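# Mount and lock centrifuge rotor, or flag it if expired

## Task

The current date is 8 August 2027. First read the use-by date printed on the card attached to the centrifuge. If the rotor is still within that date, lower it onto the centrifuge drive until it is fully seated, then thread the knob onto the tip of the shaft, turn it down until it meets the rotor, and tighten it firmly. If the date has already passed, do not mount the rotor. Leave it where it is and set the HOLD block on top of it. In both cases the rotor must never be dropped.

## Robot and tools

Robot: two six-joint arms, left_arm and right_arm, each with a two-finger parallel gripper, a camera on the wrist, and a block that sticks out about 10 cm from the last joint toward the gripper's +x side.

Frames: the scene frame has its origin at table height, midway between the two bases. +z points up, +x points out over the table, and left_arm is on the +y side. Image left and right do not match the arm names. Each arm's hand poses, velocities and targets use that arm's own base frame. The left base sits near (+0.021, +0.473, 0) and the right near (+0.002, -0.701, 0). Both are turned only slightly about z, so their axes nearly match the scene axes, but y is shifted. Fixed cameras and the table use the scene frame.

Gripper axes: the fingers point along the gripper's +z and close along its y. end_effector_position is the point between the closed pads. Closed fingertips reach about 19 mm past it; fully open, about 6 mm. Reported positions can be off by a few cm.

Row layout (execute_actions and move): every row has exactly 20 numbers, and both arms must be filled even when only one moves. The first 10 are for left_arm: x, y, z (metres, absolute position in the left base frame), qw, qx, qy, qz (absolute orientation, w first), then gripper position, force_limit, speed. The next 10 are the same for right_arm in its own base frame. Gripper numbers range from -1 to 1. Position +1 is fully open (85 mm), the pads touch near -0.8, and -1 closes until blocked. force_limit and speed both start at +1. A higher speed closes faster; speed -1 is about 20 mm/s and +1 about 150 mm/s. A fast close from a wider opening grips hardest, roughly 200+ N per pad. A slow close at force_limit -1 gives about 30 N. To keep an arm still, repeat its last reported pose and last gripper numbers exactly. A 0 is a real command, not a placeholder.

execute_actions(actions, cameras): actions is a list of up to 15 rows, each row one 1/30 s step. A short list keeps its last row for the remaining steps. Any target more than 0.6 m from the gripper's current position along any of its axes is refused. Images come back only for an empty list or when cameras are named, e.g. ["all"] or ["cam_high"].

move(target, speed, blend, blocking, cameras): drives each gripper in a straight line to the absolute pose in one row, or through up to 15 rows within 10 s total. speed is in m/s (0.002 to 3.2, default 0.25), and rotation runs at up to twice that in rad/s. blend in metres rounds the corners; 0 stops at each target. Finger changes in later rows take effect only after every arm comes to rest there. blocking=false returns after about 0.5 s, and a new move takes over from the running one. Moves do not avoid obstacles and can overshoot when fast. Keep paths away from an arm's own base.

wait(seconds 0 to 10): lets time pass while both arms hold their commands. stop(): brakes the running move; the fingers keep moving. zoom_image(camera, region [x0,y0,x1,y1] in pixels, at most 504x504): gives a closer view of the latest image from cam_high, cam_low, cam_left_wrist or cam_right_wrist. Use it to read the date card. read_manual: licence texts only. finished_scene: ends the scene for good. Call it only once the rotor is mounted with the knob tightened, or left in place with the HOLD block on it.

Results: each gripper's position, quaternion, velocities, joint positions and torques, and a Hand target line. The Hand target is where the arm is actually headed after clipping; orientation is limited to 32 degrees per step from the current one. A Tool commands line may also appear. object_status: 0 moving, 1 blocked while opening, 2 blocked while closing (a proper grip), 3 reached the commanded opening or closed fully. position_measured is in counts: 3 is open, 130 is about 40 mm, 230 is pads together. move adds a line such as done, off_target, moving, held or fault; limits=paced means the pose was clipped. MOTOR HOT warns of overheating.

Screwing the knob: grip it, twist the wrist a turn-fraction at a time, release, turn back, and grip again. Each twist must stay under half a turn. When a joint hits its limit, turn it back in steps of less than half a turn.

Things to avoid:
- Pressing past a firm contact. The arms are stiff, and about 150 N of force or a joint's torque limit freezes that arm for 10 s.
- Contact between the two arms, or gripping the other arm's fingers.
- Fast impacts, dropping the rotor, releasing a part while it is moving, letting anything fall or leaving it off the table.
- Hard grips on parts that still rest on something.
- Long stretched-out holds, which overheat the motors.

Loose parts may get an occasional small push, so check positions again before grasping.

Each tool is called after "Emit:" as name(argument=value, ...) on one line, values as JSON.

## Session

Emit:
execute_actions(actions=[])

Scene clock: 0.00 s.
left_arm: end_effector_position=(+0.0969, -0.2071, +0.2581) position_measured=3 object_status=3 end_effector_quat_wxyz=(-0.056, +0.635, +0.743, +0.204) | right_arm: end_effector_position=(+0.8823, +0.4323, +0.3515) position_measured=3 object_status=3 end_effector_quat_wxyz=(+0.282, +0.751, -0.423, +0.421)
Joint positions: left_arm=[1.124 -2.304 2.463 -1.303 -1.573 -0.603] | right_arm=[3.663 -0.979 1.347 -1.842 -2.632 -1.537]
Joint velocities: within noise
Joint torques (N m): no reading
Hand target: left_arm +0.0969, -0.2071, +0.2581; -0.056, +0.635, +0.743, +0.204 | right_arm +0.8823, +0.4323, +0.3515; +0.282, +0.751, -0.423, +0.421
Tool commands: left_gripper/position=+1.0 left_gripper/force_limit=+1.0 left_gripper/speed=+1.0 right_gripper/position=+1.0 right_gripper/force_limit=+1.0 right_gripper/speed=+1.0

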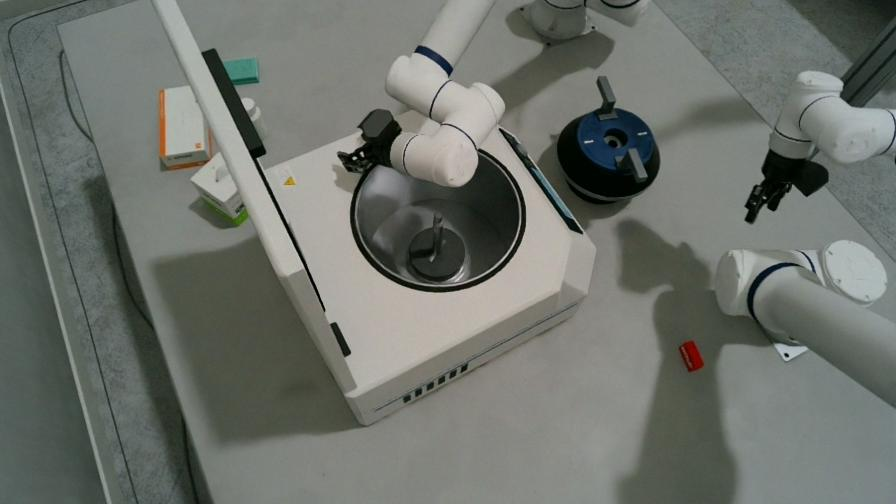

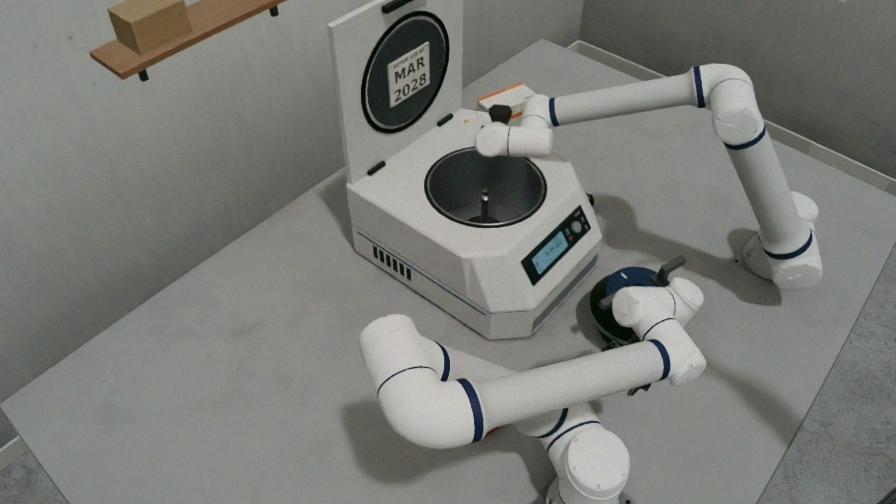

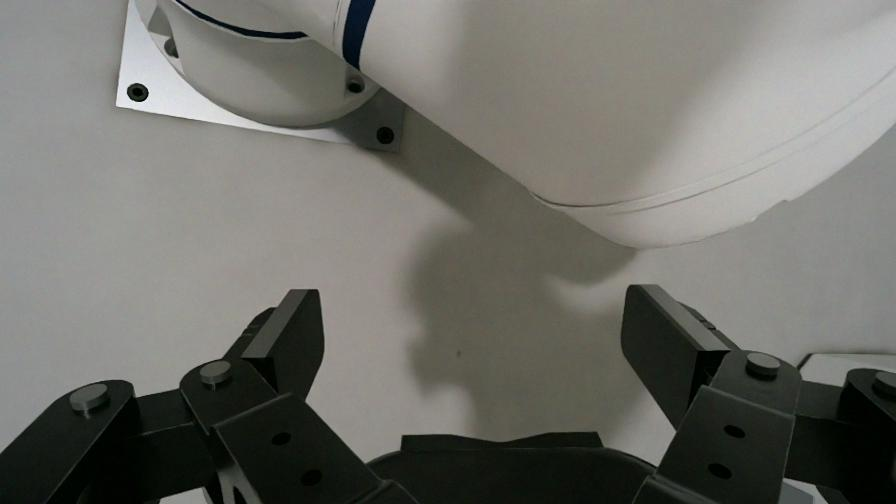

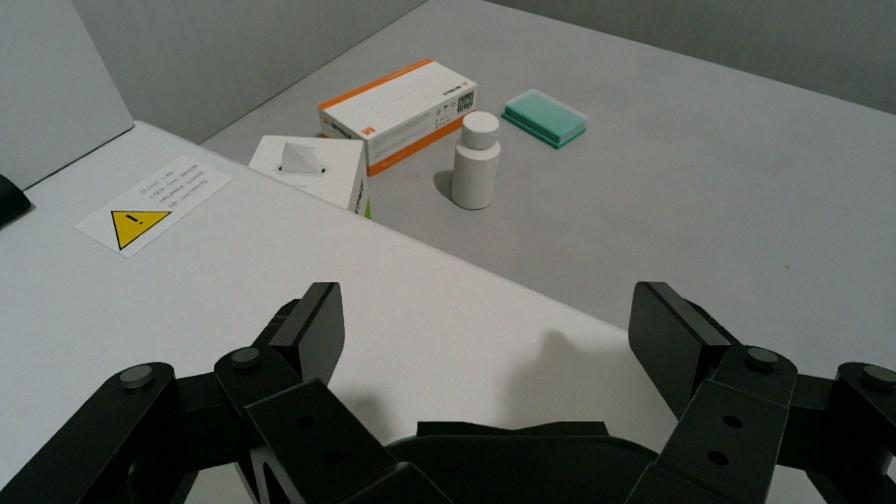

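Emit:
zoom_image(camera="cam_low", region=[350, 10, 462, 130])

Emit:
zoom_image(camera="cam_high", region=[540, 60, 740, 390])

Emit:
zoom_image(camera="cam_high", region=[330, 120, 600, 300])

Emit:
zoom_image(camera="cam_low", region=[400, 120, 720, 460])

Scaled by 4.200 from the camera's 896x504 image, which has a finer 1280x720 frame.

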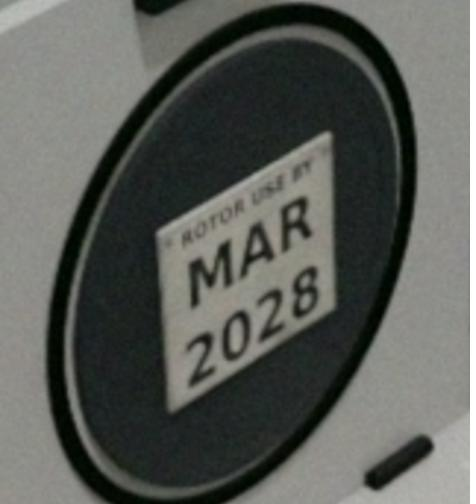

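Scaled by 1.527 from the camera's 896x504 image, which has a finer 1280x720 frame.

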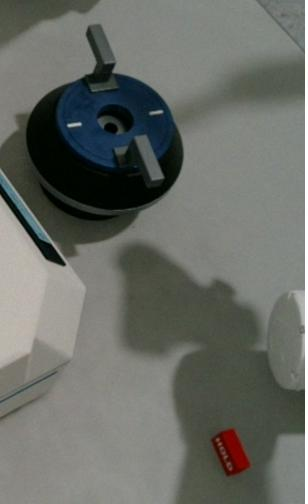

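Scaled by 1.867 from the camera's 896x504 image, which has a finer 1280x720 frame.

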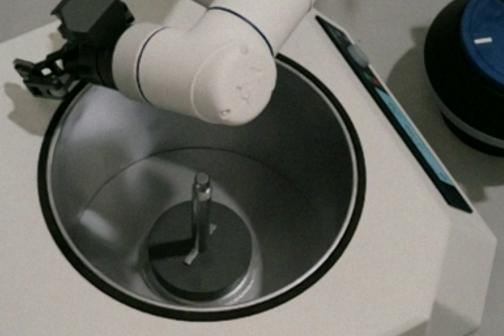

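Scaled by 1.482 from the camera's 896x504 image, which has a finer 1280x720 frame.

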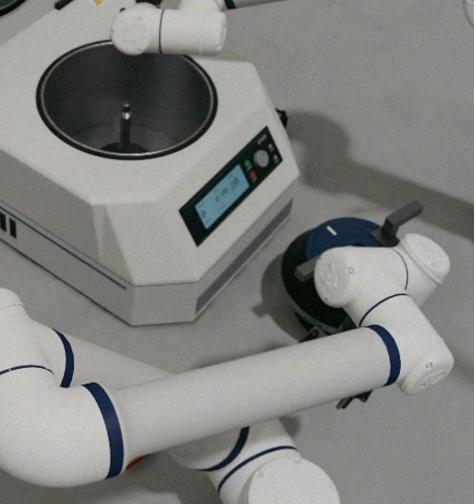

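Emit:
zoom_image(camera="cam_high", region=[60, 0, 560, 260])

Emit:
zoom_image(camera="cam_high", region=[560, 0, 896, 300])

Emit:
zoom_image(camera="cam_low", region=[392, 60, 896, 504])

Emit:
zoom_image(camera="cam_low", region=[0, 60, 500, 504])

Scaled by 1.008 from the camera's 896x504 image, which has a finer 1280x720 frame.

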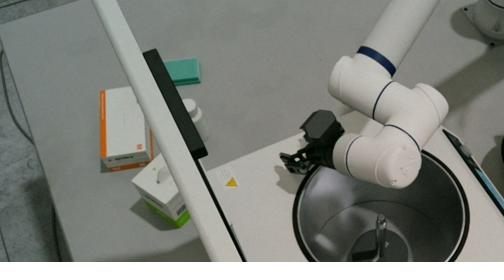

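Scaled by 1.500 from the camera's 896x504 image, which has a finer 1280x720 frame.

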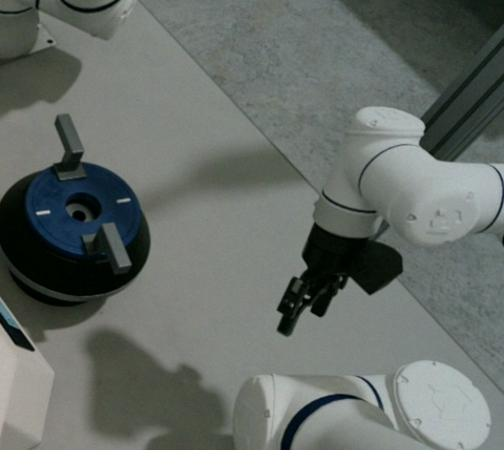

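Scaled by 1.000.

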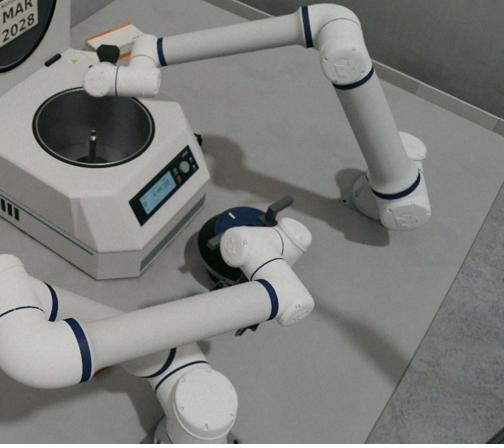

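Scaled by 1.008 from the camera's 896x504 image, which has a finer 1280x720 frame.

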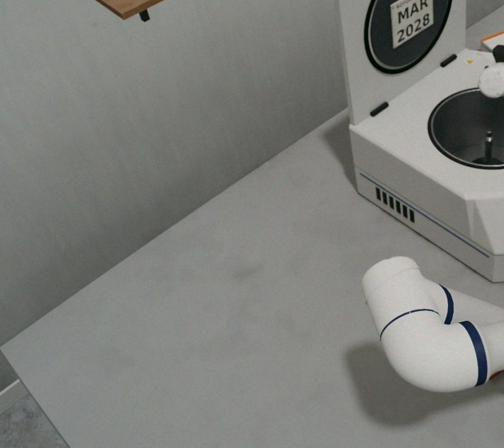

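Emit:
zoom_image(camera="cam_low", region=[480, 90, 680, 290])

Emit:
zoom_image(camera="cam_high", region=[440, 80, 680, 240])

Scaled by 2.520 from the camera's 896x504 image, which has a finer 1280x720 frame.

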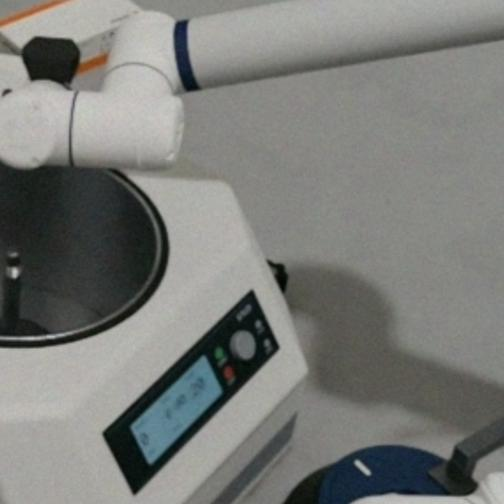

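Scaled by 2.100 from the camera's 896x504 image, which has a finer 1280x720 frame.

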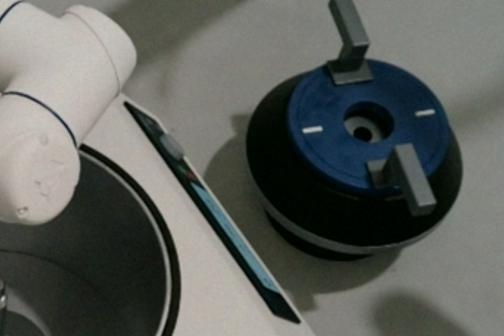

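Emit:
move(target=[[0.16,-0.34,0.36,0,0.7071,0.7071,0,1,1,1,0.80,0.34,0.50,0.2,0.78,-0.52,0.25,1,1,1],[0.228,-0.49,0.45,0,0.7071,0.7071,0,1,1,1,0.626,0.10,0.42,0,0.7071,-0.7071,0,1,1,1]], speed=0.4, blend=[0.05,0], cameras=["all"])

Scene clock: 74.67 s.
left_arm: end_effector_position=(+0.2280, -0.4900, +0.4500) position_measured=3 object_status=3 end_effector_quat_wxyz=(+0.000, +0.707, +0.707, +0.000) | right_arm: end_effector_position=(+0.6261, +0.1001, +0.4200) position_measured=3 object_status=3 end_effector_quat_wxyz=(+0.000, +0.707, -0.707, +0.000)
Joint positions: left_arm=[1.672 -1.861 1.957 -1.667 -1.571 0.101] | right_arm=[3.016 -1.685 1.873 -1.758 -1.571 -1.696]
Joint torques (N m): left_arm=[21.05 -0.83 -77.4 -0.94 -1.58 2.44] | right_arm=[-21.77 -88.87 -61.31 -2.06 2.94 -3.18]
Hand target: left_arm +0.2280, -0.4900, +0.4500; +0.000, +0.707, +0.707, +0.000 | right_arm +0.6260, +0.1000, +0.4200; +0.000, +0.707, -0.707, +0.000
Off the commanded pose: left_arm 0.000 m, 0 deg | right_arm 0.000 m, 0 deg.
move: done
camera_calibration:
cam_left_wrist: T_world_to_cam=[[0.999868, -0.00462554, 0.0155626, -0.23044], [-0.00959804, -0.941521, 0.336816, -0.590161], [0.0130945, -0.336921, -0.941442, 0.389997], [0, 0, 0, 1]] pos_world=[0.219638, -0.425317, 0.569521]
cam_right_wrist: T_world_to_cam=[[-0.999874, 0.00849017, -0.0133786, 0.640643], [0.00323342, 0.935893, 0.352269, -0.229645], [0.0155118, 0.352182, -0.935803, 0.478964], [0, 0, 0, 1]] pos_world=[0.633875, 0.0408013, 0.537684]

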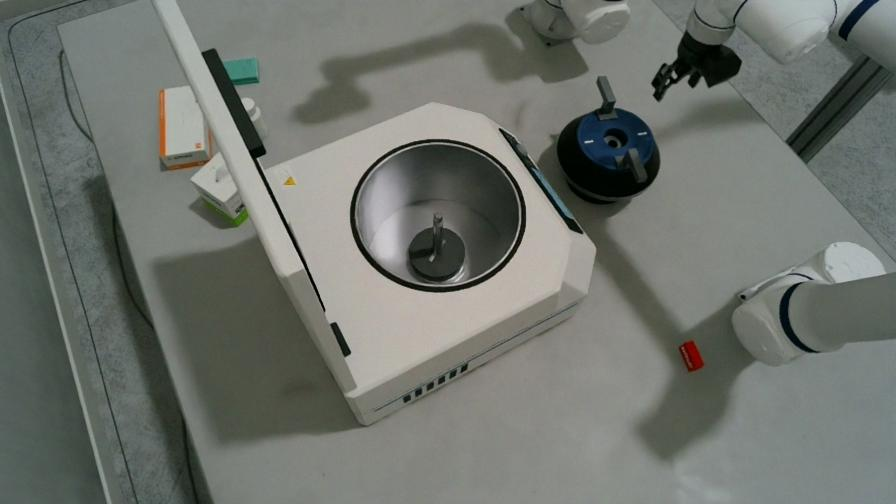

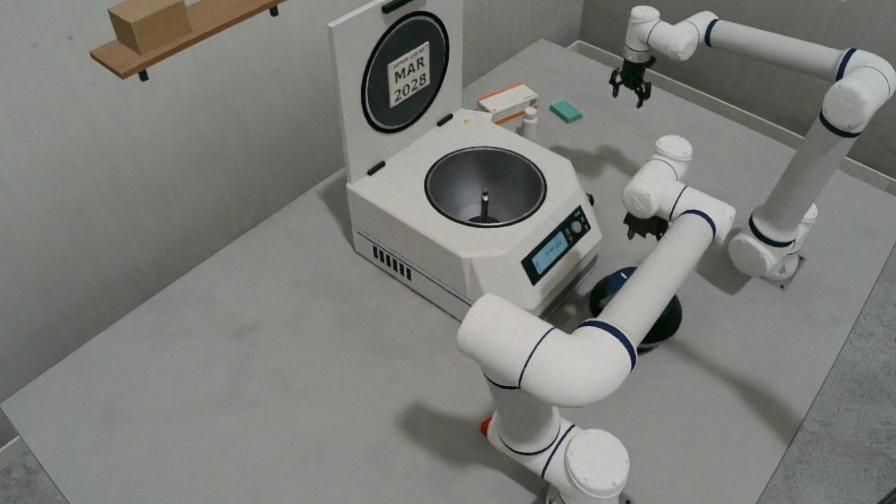

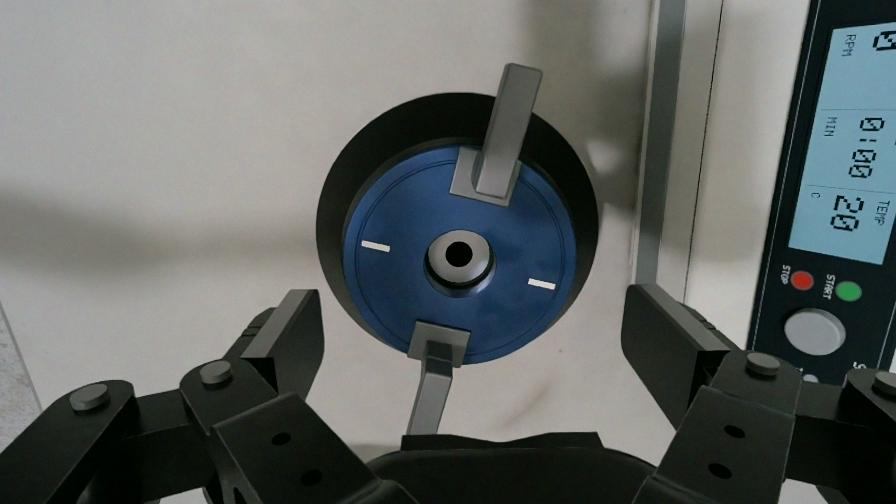

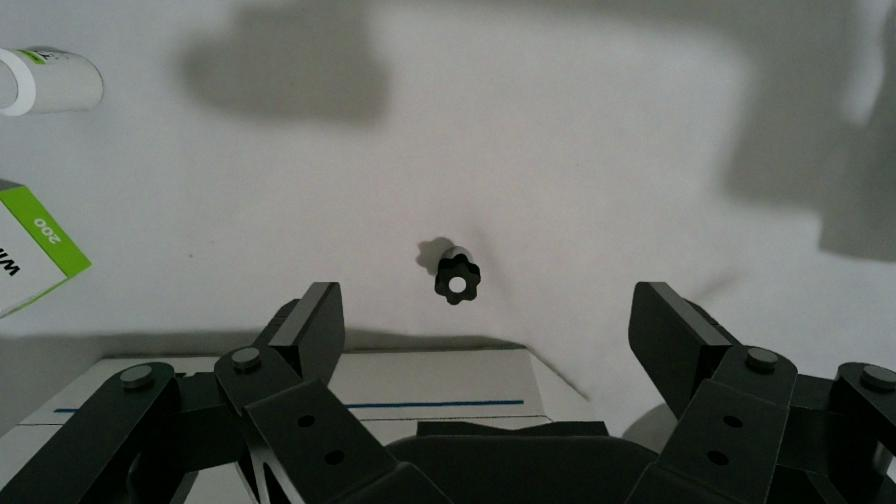

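Emit:
zoom_image(camera="cam_left_wrist", region=[310, 50, 610, 450])

Emit:
zoom_image(camera="cam_right_wrist", region=[398, 220, 518, 320])

Emit:
zoom_image(camera="cam_high", region=[340, 130, 540, 300])

Emit:
zoom_image(camera="cam_low", region=[420, 130, 620, 290])

Scaled by 1.260 from the camera's 896x504 image, which has a finer 1280x720 frame.

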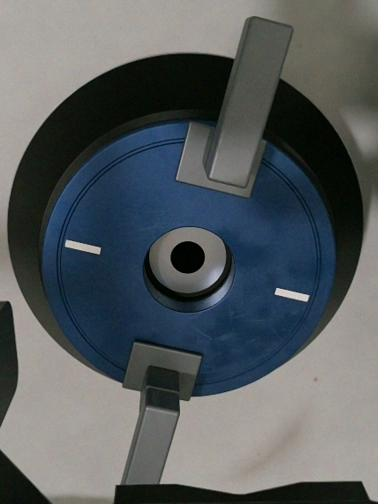

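Scaled by 4.200 from the camera's 896x504 image, which has a finer 1280x720 frame.

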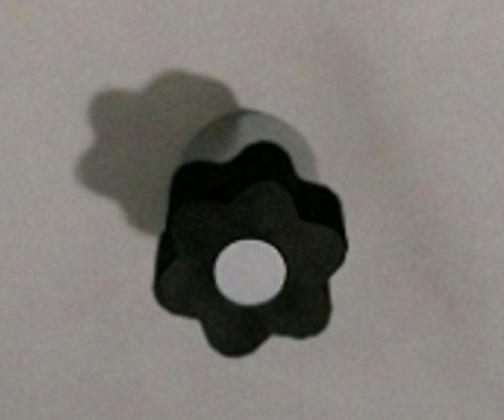

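Scaled by 2.520 from the camera's 896x504 image, which has a finer 1280x720 frame.

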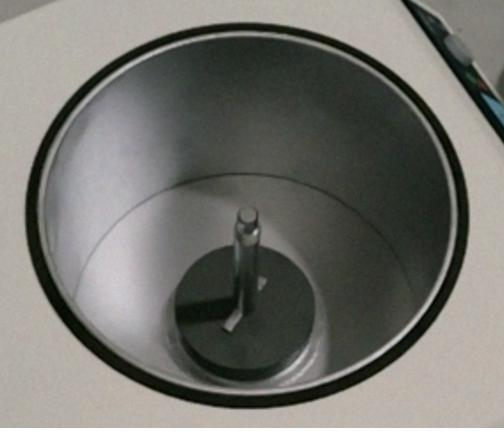

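Scaled by 2.520 from the camera's 896x504 image, which has a finer 1280x720 frame.

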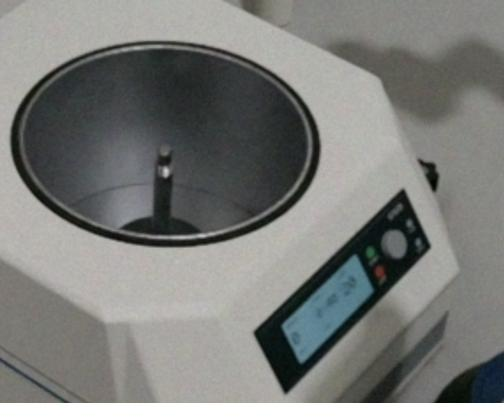

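Emit:
move(target=[0.228,-0.49,0.45,0,0.7071,0.7071,0,1,1,1,0.779,0.511,0.5,0,0.7071,-0.7071,0,1,1,1], speed=0.4, cameras=["all"])

Emit:
zoom_image(camera="cam_right_wrist", region=[370, 170, 530, 330])

Emit:
zoom_image(camera="cam_high", region=[550, 65, 670, 215])

Emit:
zoom_image(camera="cam_left_wrist", region=[440, 50, 560, 220])

Scene clock: 165.37 s.
left_arm: end_effector_position=(+0.2280, -0.4900, +0.4500) position_measured=3 object_status=3 end_effector_quat_wxyz=(+0.000, +0.707, +0.707, +0.000) | right_arm: end_effector_position=(+0.7790, +0.5109, +0.5000) position_measured=3 object_status=3 end_effector_quat_wxyz=(+0.000, +0.707, -0.707, +0.000)
Joint positions: left_arm=[1.672 -1.861 1.957 -1.667 -1.571 0.101] | right_arm=[3.53 -1.195 1.173 -1.549 -1.571 -1.182]
Joint torques (N m): left_arm=[22.74 -5.49 -75.93 -1.06 -1.65 1.87] | right_arm=[20.62 -101.69 -86.16 -2.05 -2.62 2.93]
Hand target: left_arm +0.2280, -0.4900, +0.4500; +0.000, +0.707, +0.707, +0.000 | right_arm +0.7790, +0.5110, +0.5000; +0.000, +0.707, -0.707, +0.000
Off the commanded pose: left_arm 0.000 m, 0 deg | right_arm 0.000 m, 0 deg.
move: done
camera_calibration:
cam_left_wrist: T_world_to_cam=[[0.999868, -0.00462719, 0.0155632, -0.230541], [-0.00959979, -0.941521, 0.336816, -0.590159], [0.0130945, -0.336921, -0.941442, 0.389996], [0, 0, 0, 1]] pos_world=[0.219738, -0.425317, 0.569521]
cam_right_wrist: T_world_to_cam=[[-0.999874, 0.0085873, -0.0133429, 0.791039], [0.00333344, 0.935814, 0.352479, -0.642922], [0.0155133, 0.35239, -0.935725, 0.406544], [0, 0, 0, 1]] pos_world=[0.786775, 0.451601, 0.617584]

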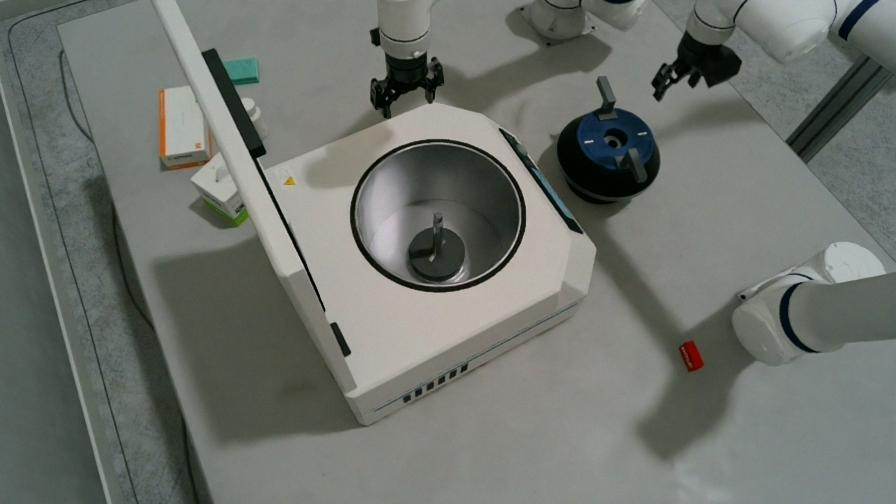

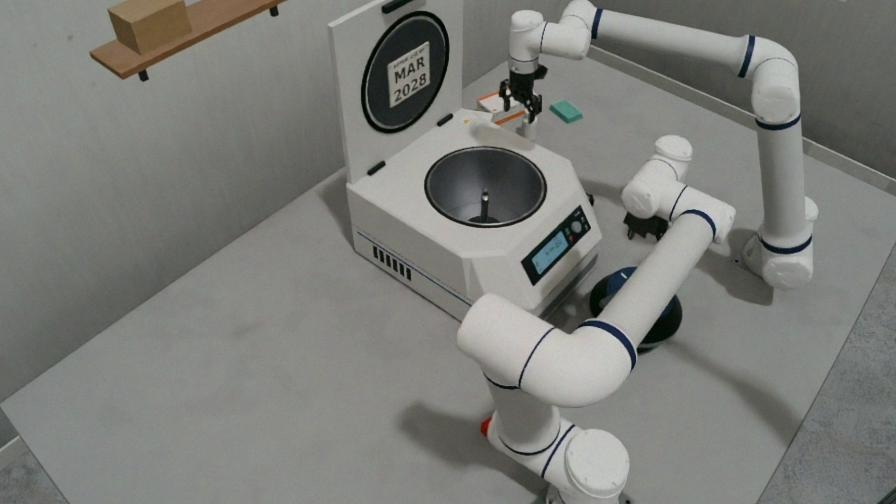

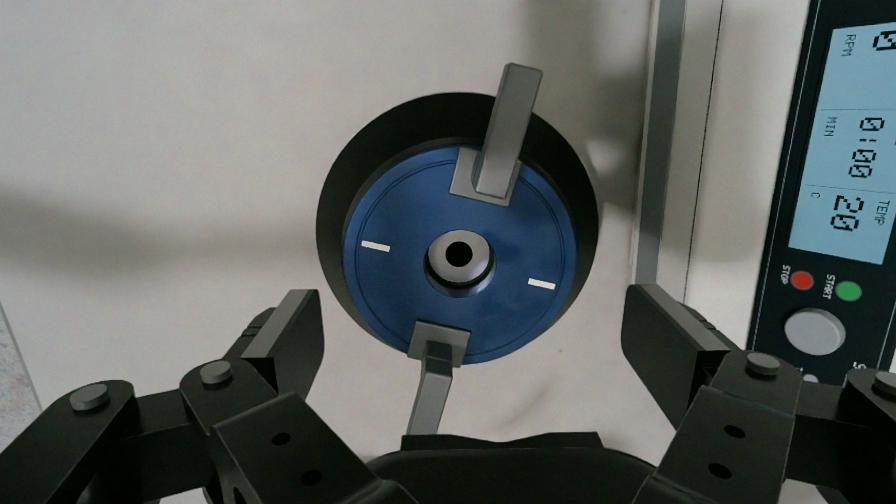

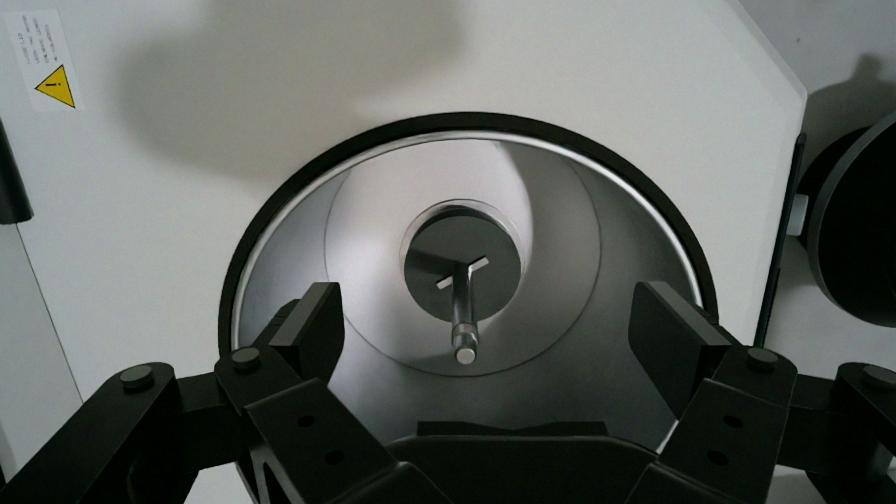

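Scaled by 3.150 from the camera's 896x504 image, which has a finer 1280x720 frame.

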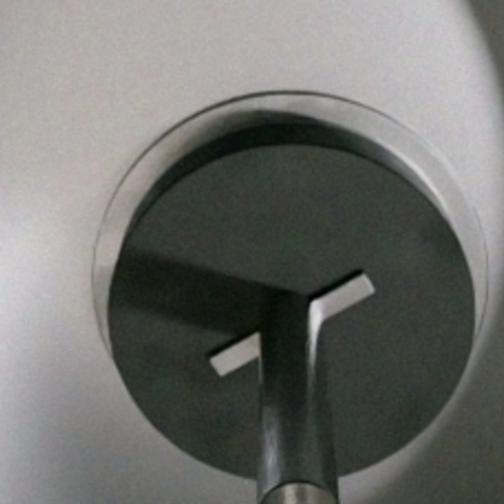

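Scaled by 3.360 from the camera's 896x504 image, which has a finer 1280x720 frame.

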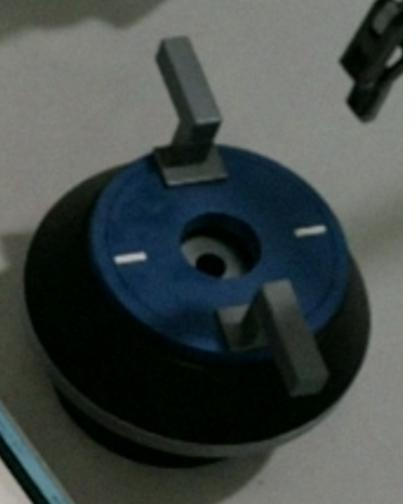

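Scaled by 2.965 from the camera's 896x504 image, which has a finer 1280x720 frame.

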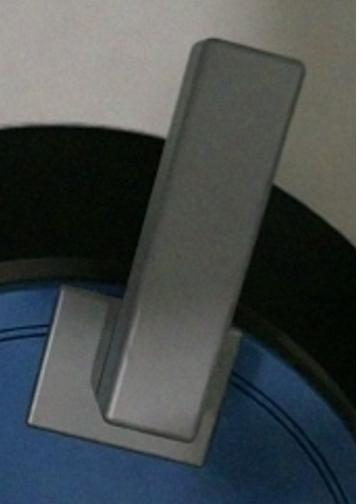

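Emit:
move(target=[0.238,-0.641,0.45,0,0.7071,0.7071,0,1,1,1,0.771,0.727,0.5,0,0.7071,-0.7071,0,1,1,1], speed=0.4, cameras=["all"])

Emit:
zoom_image(camera="cam_right_wrist", region=[380, 0, 520, 180])

Emit:
zoom_image(camera="cam_left_wrist", region=[320, 0, 580, 240])

Scene clock: 246.63 s.
left_arm: end_effector_position=(+0.2379, -0.6410, +0.4500) position_measured=3 object_status=3 end_effector_quat_wxyz=(+0.000, +0.707, +0.707, +0.000) | right_arm: end_effector_position=(+0.7710, +0.7269, +0.5000) position_measured=3 object_status=3 end_effector_quat_wxyz=(+0.000, +0.707, -0.707, +0.000)
Joint positions: left_arm=[1.664 -1.608 1.749 -1.711 -1.571 0.093] | right_arm=[3.729 -0.941 0.786 -1.416 -1.571 -0.983]
Joint torques (N m): left_arm=[21.44 -28 -76.93 -1.79 -1.49 1.43] | right_arm=[23.45 -140 -83.4 -2.11 -2.52 2.71]
Hand target: left_arm +0.2380, -0.6410, +0.4500; +0.000, +0.707, +0.707, +0.000 | right_arm +0.7710, +0.7270, +0.5000; +0.000, +0.707, -0.707, +0.000
Off the commanded pose: left_arm 0.000 m, 0 deg | right_arm 0.000 m, 0 deg.
move: done
camera_calibration:
cam_left_wrist: T_world_to_cam=[[0.999867, -0.0047188, 0.015596, -0.24121], [-0.00969833, -0.941489, 0.336903, -0.732242], [0.0130937, -0.33701, -0.94141, 0.338922], [0, 0, 0, 1]] pos_world=[0.229638, -0.576316, 0.569521]
cam_right_wrist: T_world_to_cam=[[-0.999874, 0.0085873, -0.0133429, 0.781186], [0.00333344, 0.935814, 0.352479, -0.845067], [0.0155133, 0.35239, -0.935725, 0.330645], [0, 0, 0, 1]] pos_world=[0.778775, 0.667601, 0.617684]

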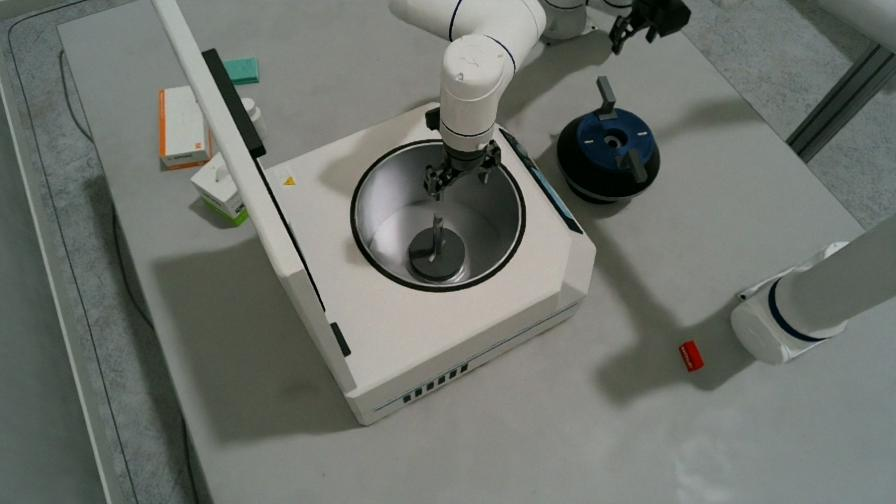

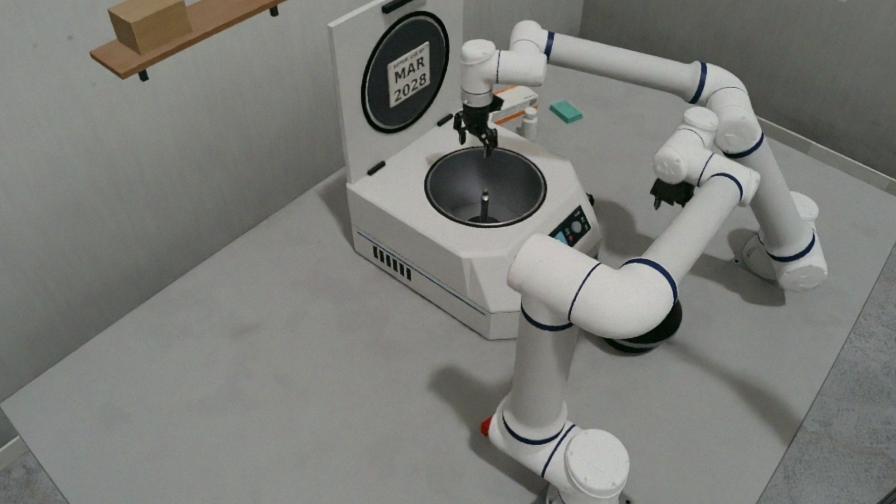

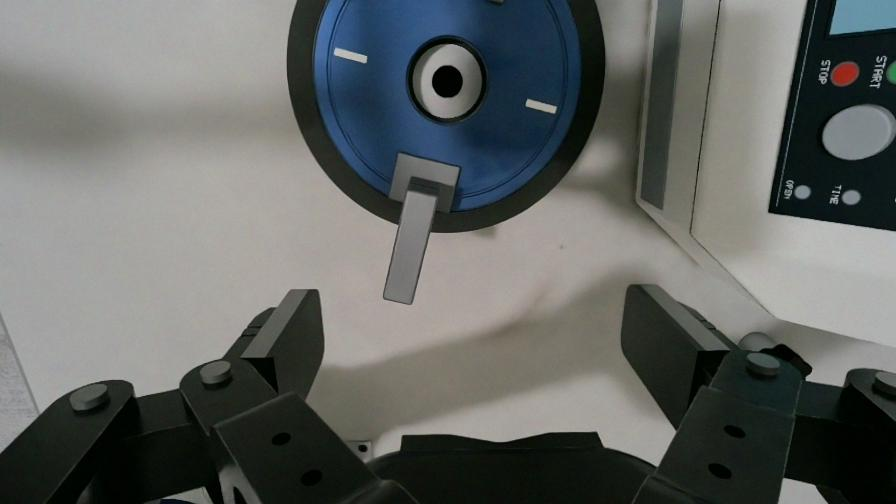

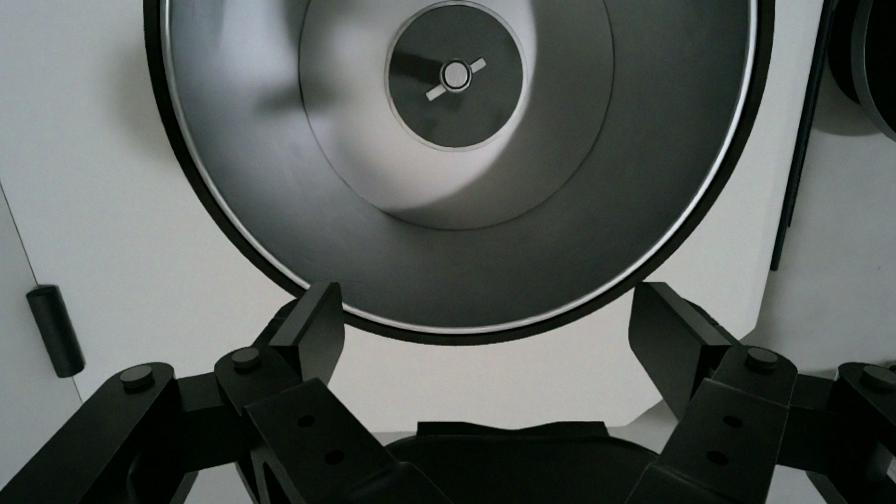

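Scaled by 2.800 from the camera's 896x504 image, which has a finer 1280x720 frame.

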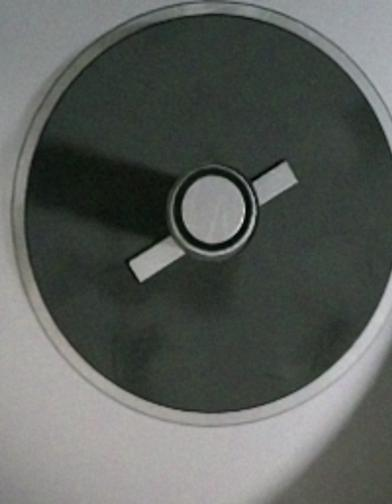

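Scaled by 1.938 from the camera's 896x504 image, which has a finer 1280x720 frame.

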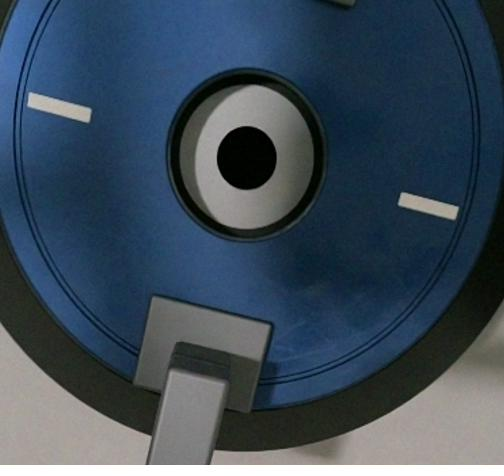

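Emit:
move(target=[[0.238,-0.641,0.45,0,0.7071,0.7071,0,1,1,1,0.5,0.25,0.5,0,0.7071,-0.7071,0,1,1,1],[0.7971,-0.5591,0.5,0,0.7071,0.7071,0,1,1,1,0.5,0.25,0.5,0,0.7071,-0.7071,0,1,1,1],[0.7971,-0.5591,0.5,0,0.7071,0.7071,0,1,1,1,0.2153,0.6526,0.45,0,0.7071,-0.7071,0,1,1,1]], speed=0.5, blend=[0.02,0.03,0], cameras=["all"])

Emit:
zoom_image(camera="cam_left_wrist", region=[380, 0, 520, 180])

Emit:
zoom_image(camera="cam_right_wrist", region=[320, 0, 580, 240])

Scene clock: 269.63 s.
left_arm: end_effector_position=(+0.7971, -0.5591, +0.5000) position_measured=3 object_status=3 end_effector_quat_wxyz=(+0.000, +0.707, +0.707, +0.000) | right_arm: end_effector_position=(+0.2154, +0.6525, +0.4500) position_measured=3 object_status=3 end_effector_quat_wxyz=(+0.000, +0.707, -0.707, +0.000)
Joint positions: left_arm=[2.347 -1.118 1.062 -1.515 -1.571 0.776] | right_arm=[4.132 -1.603 1.743 -1.711 -1.571 -0.58]
Joint torques (N m): left_arm=[23.12 -68.81 -76.46 -1.42 -1.64 1.99] | right_arm=[22.62 -47.71 -81.77 -10.79 -2.31 2.53]
Hand target: left_arm +0.7971, -0.5591, +0.5000; +0.000, +0.707, +0.707, +0.000 | right_arm +0.2153, +0.6526, +0.4500; +0.000, +0.707, -0.707, +0.000
Off the commanded pose: left_arm 0.000 m, 0 deg | right_arm 0.000 m, 0 deg.
move: done
camera_calibration:
cam_left_wrist: T_world_to_cam=[[0.999868, -0.00462719, 0.0155632, -0.800664], [-0.00959979, -0.941521, 0.336816, -0.666596], [0.0130945, -0.336921, -0.941442, 0.406334], [0, 0, 0, 1]] pos_world=[0.788838, -0.494417, 0.619521]
cam_right_wrist: T_world_to_cam=[[-0.999874, 0.0085873, -0.0133429, 0.225628], [0.00333344, 0.935814, 0.352479, -0.755966], [0.0155133, 0.35239, -0.935725, 0.318696], [0, 0, 0, 1]] pos_world=[0.223175, 0.593201, 0.567684]

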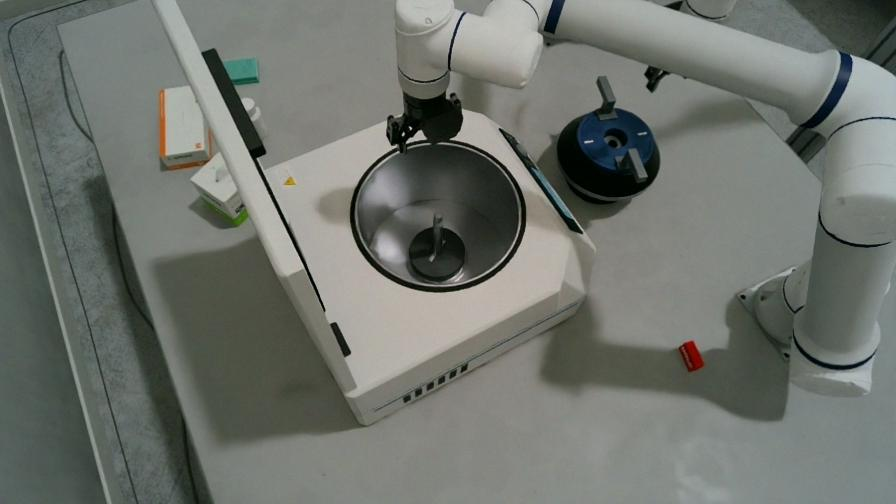

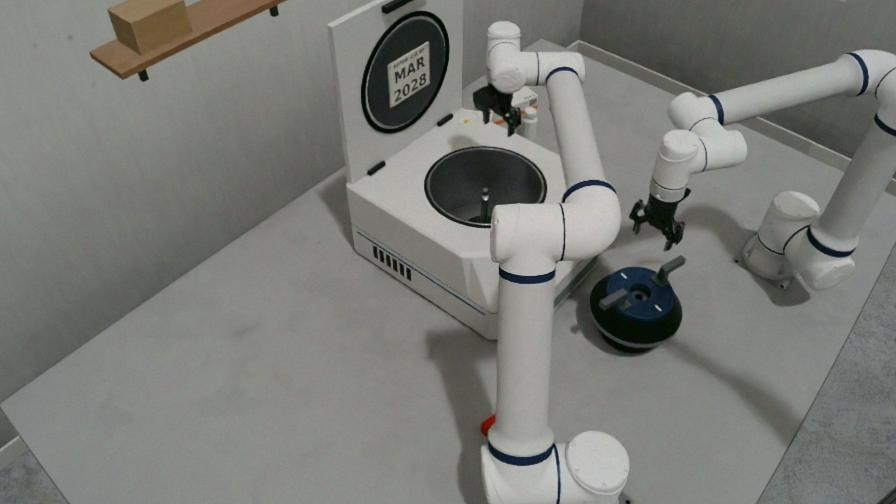

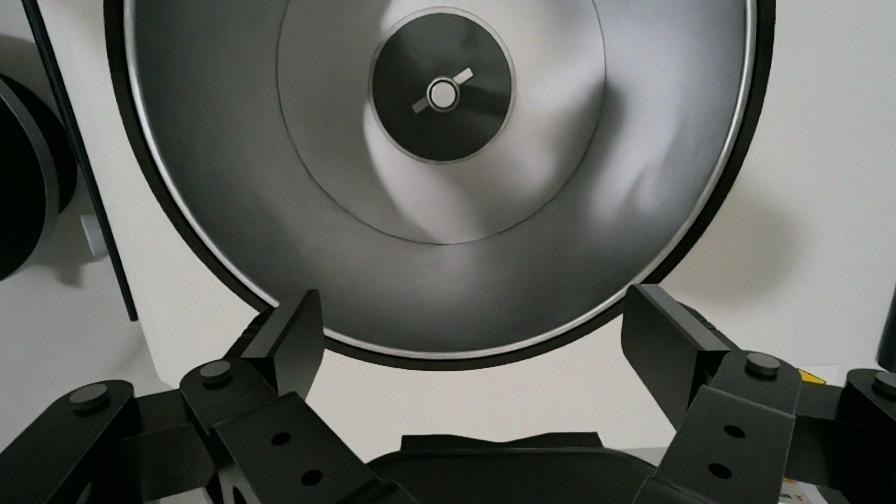

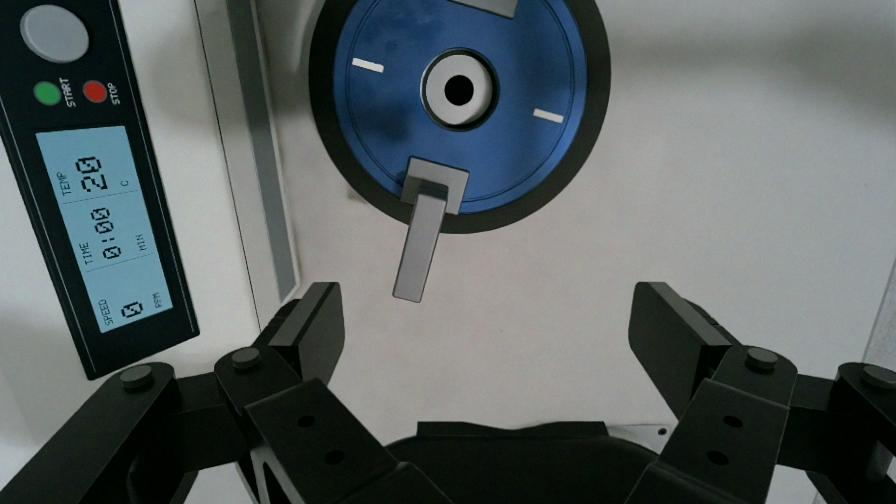

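Scaled by 2.800 from the camera's 896x504 image, which has a finer 1280x720 frame.

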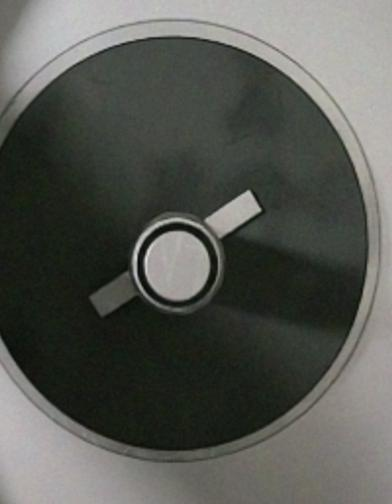

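Scaled by 1.938 from the camera's 896x504 image, which has a finer 1280x720 frame.

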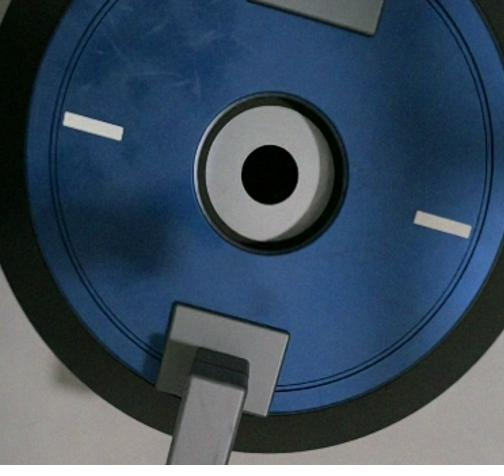

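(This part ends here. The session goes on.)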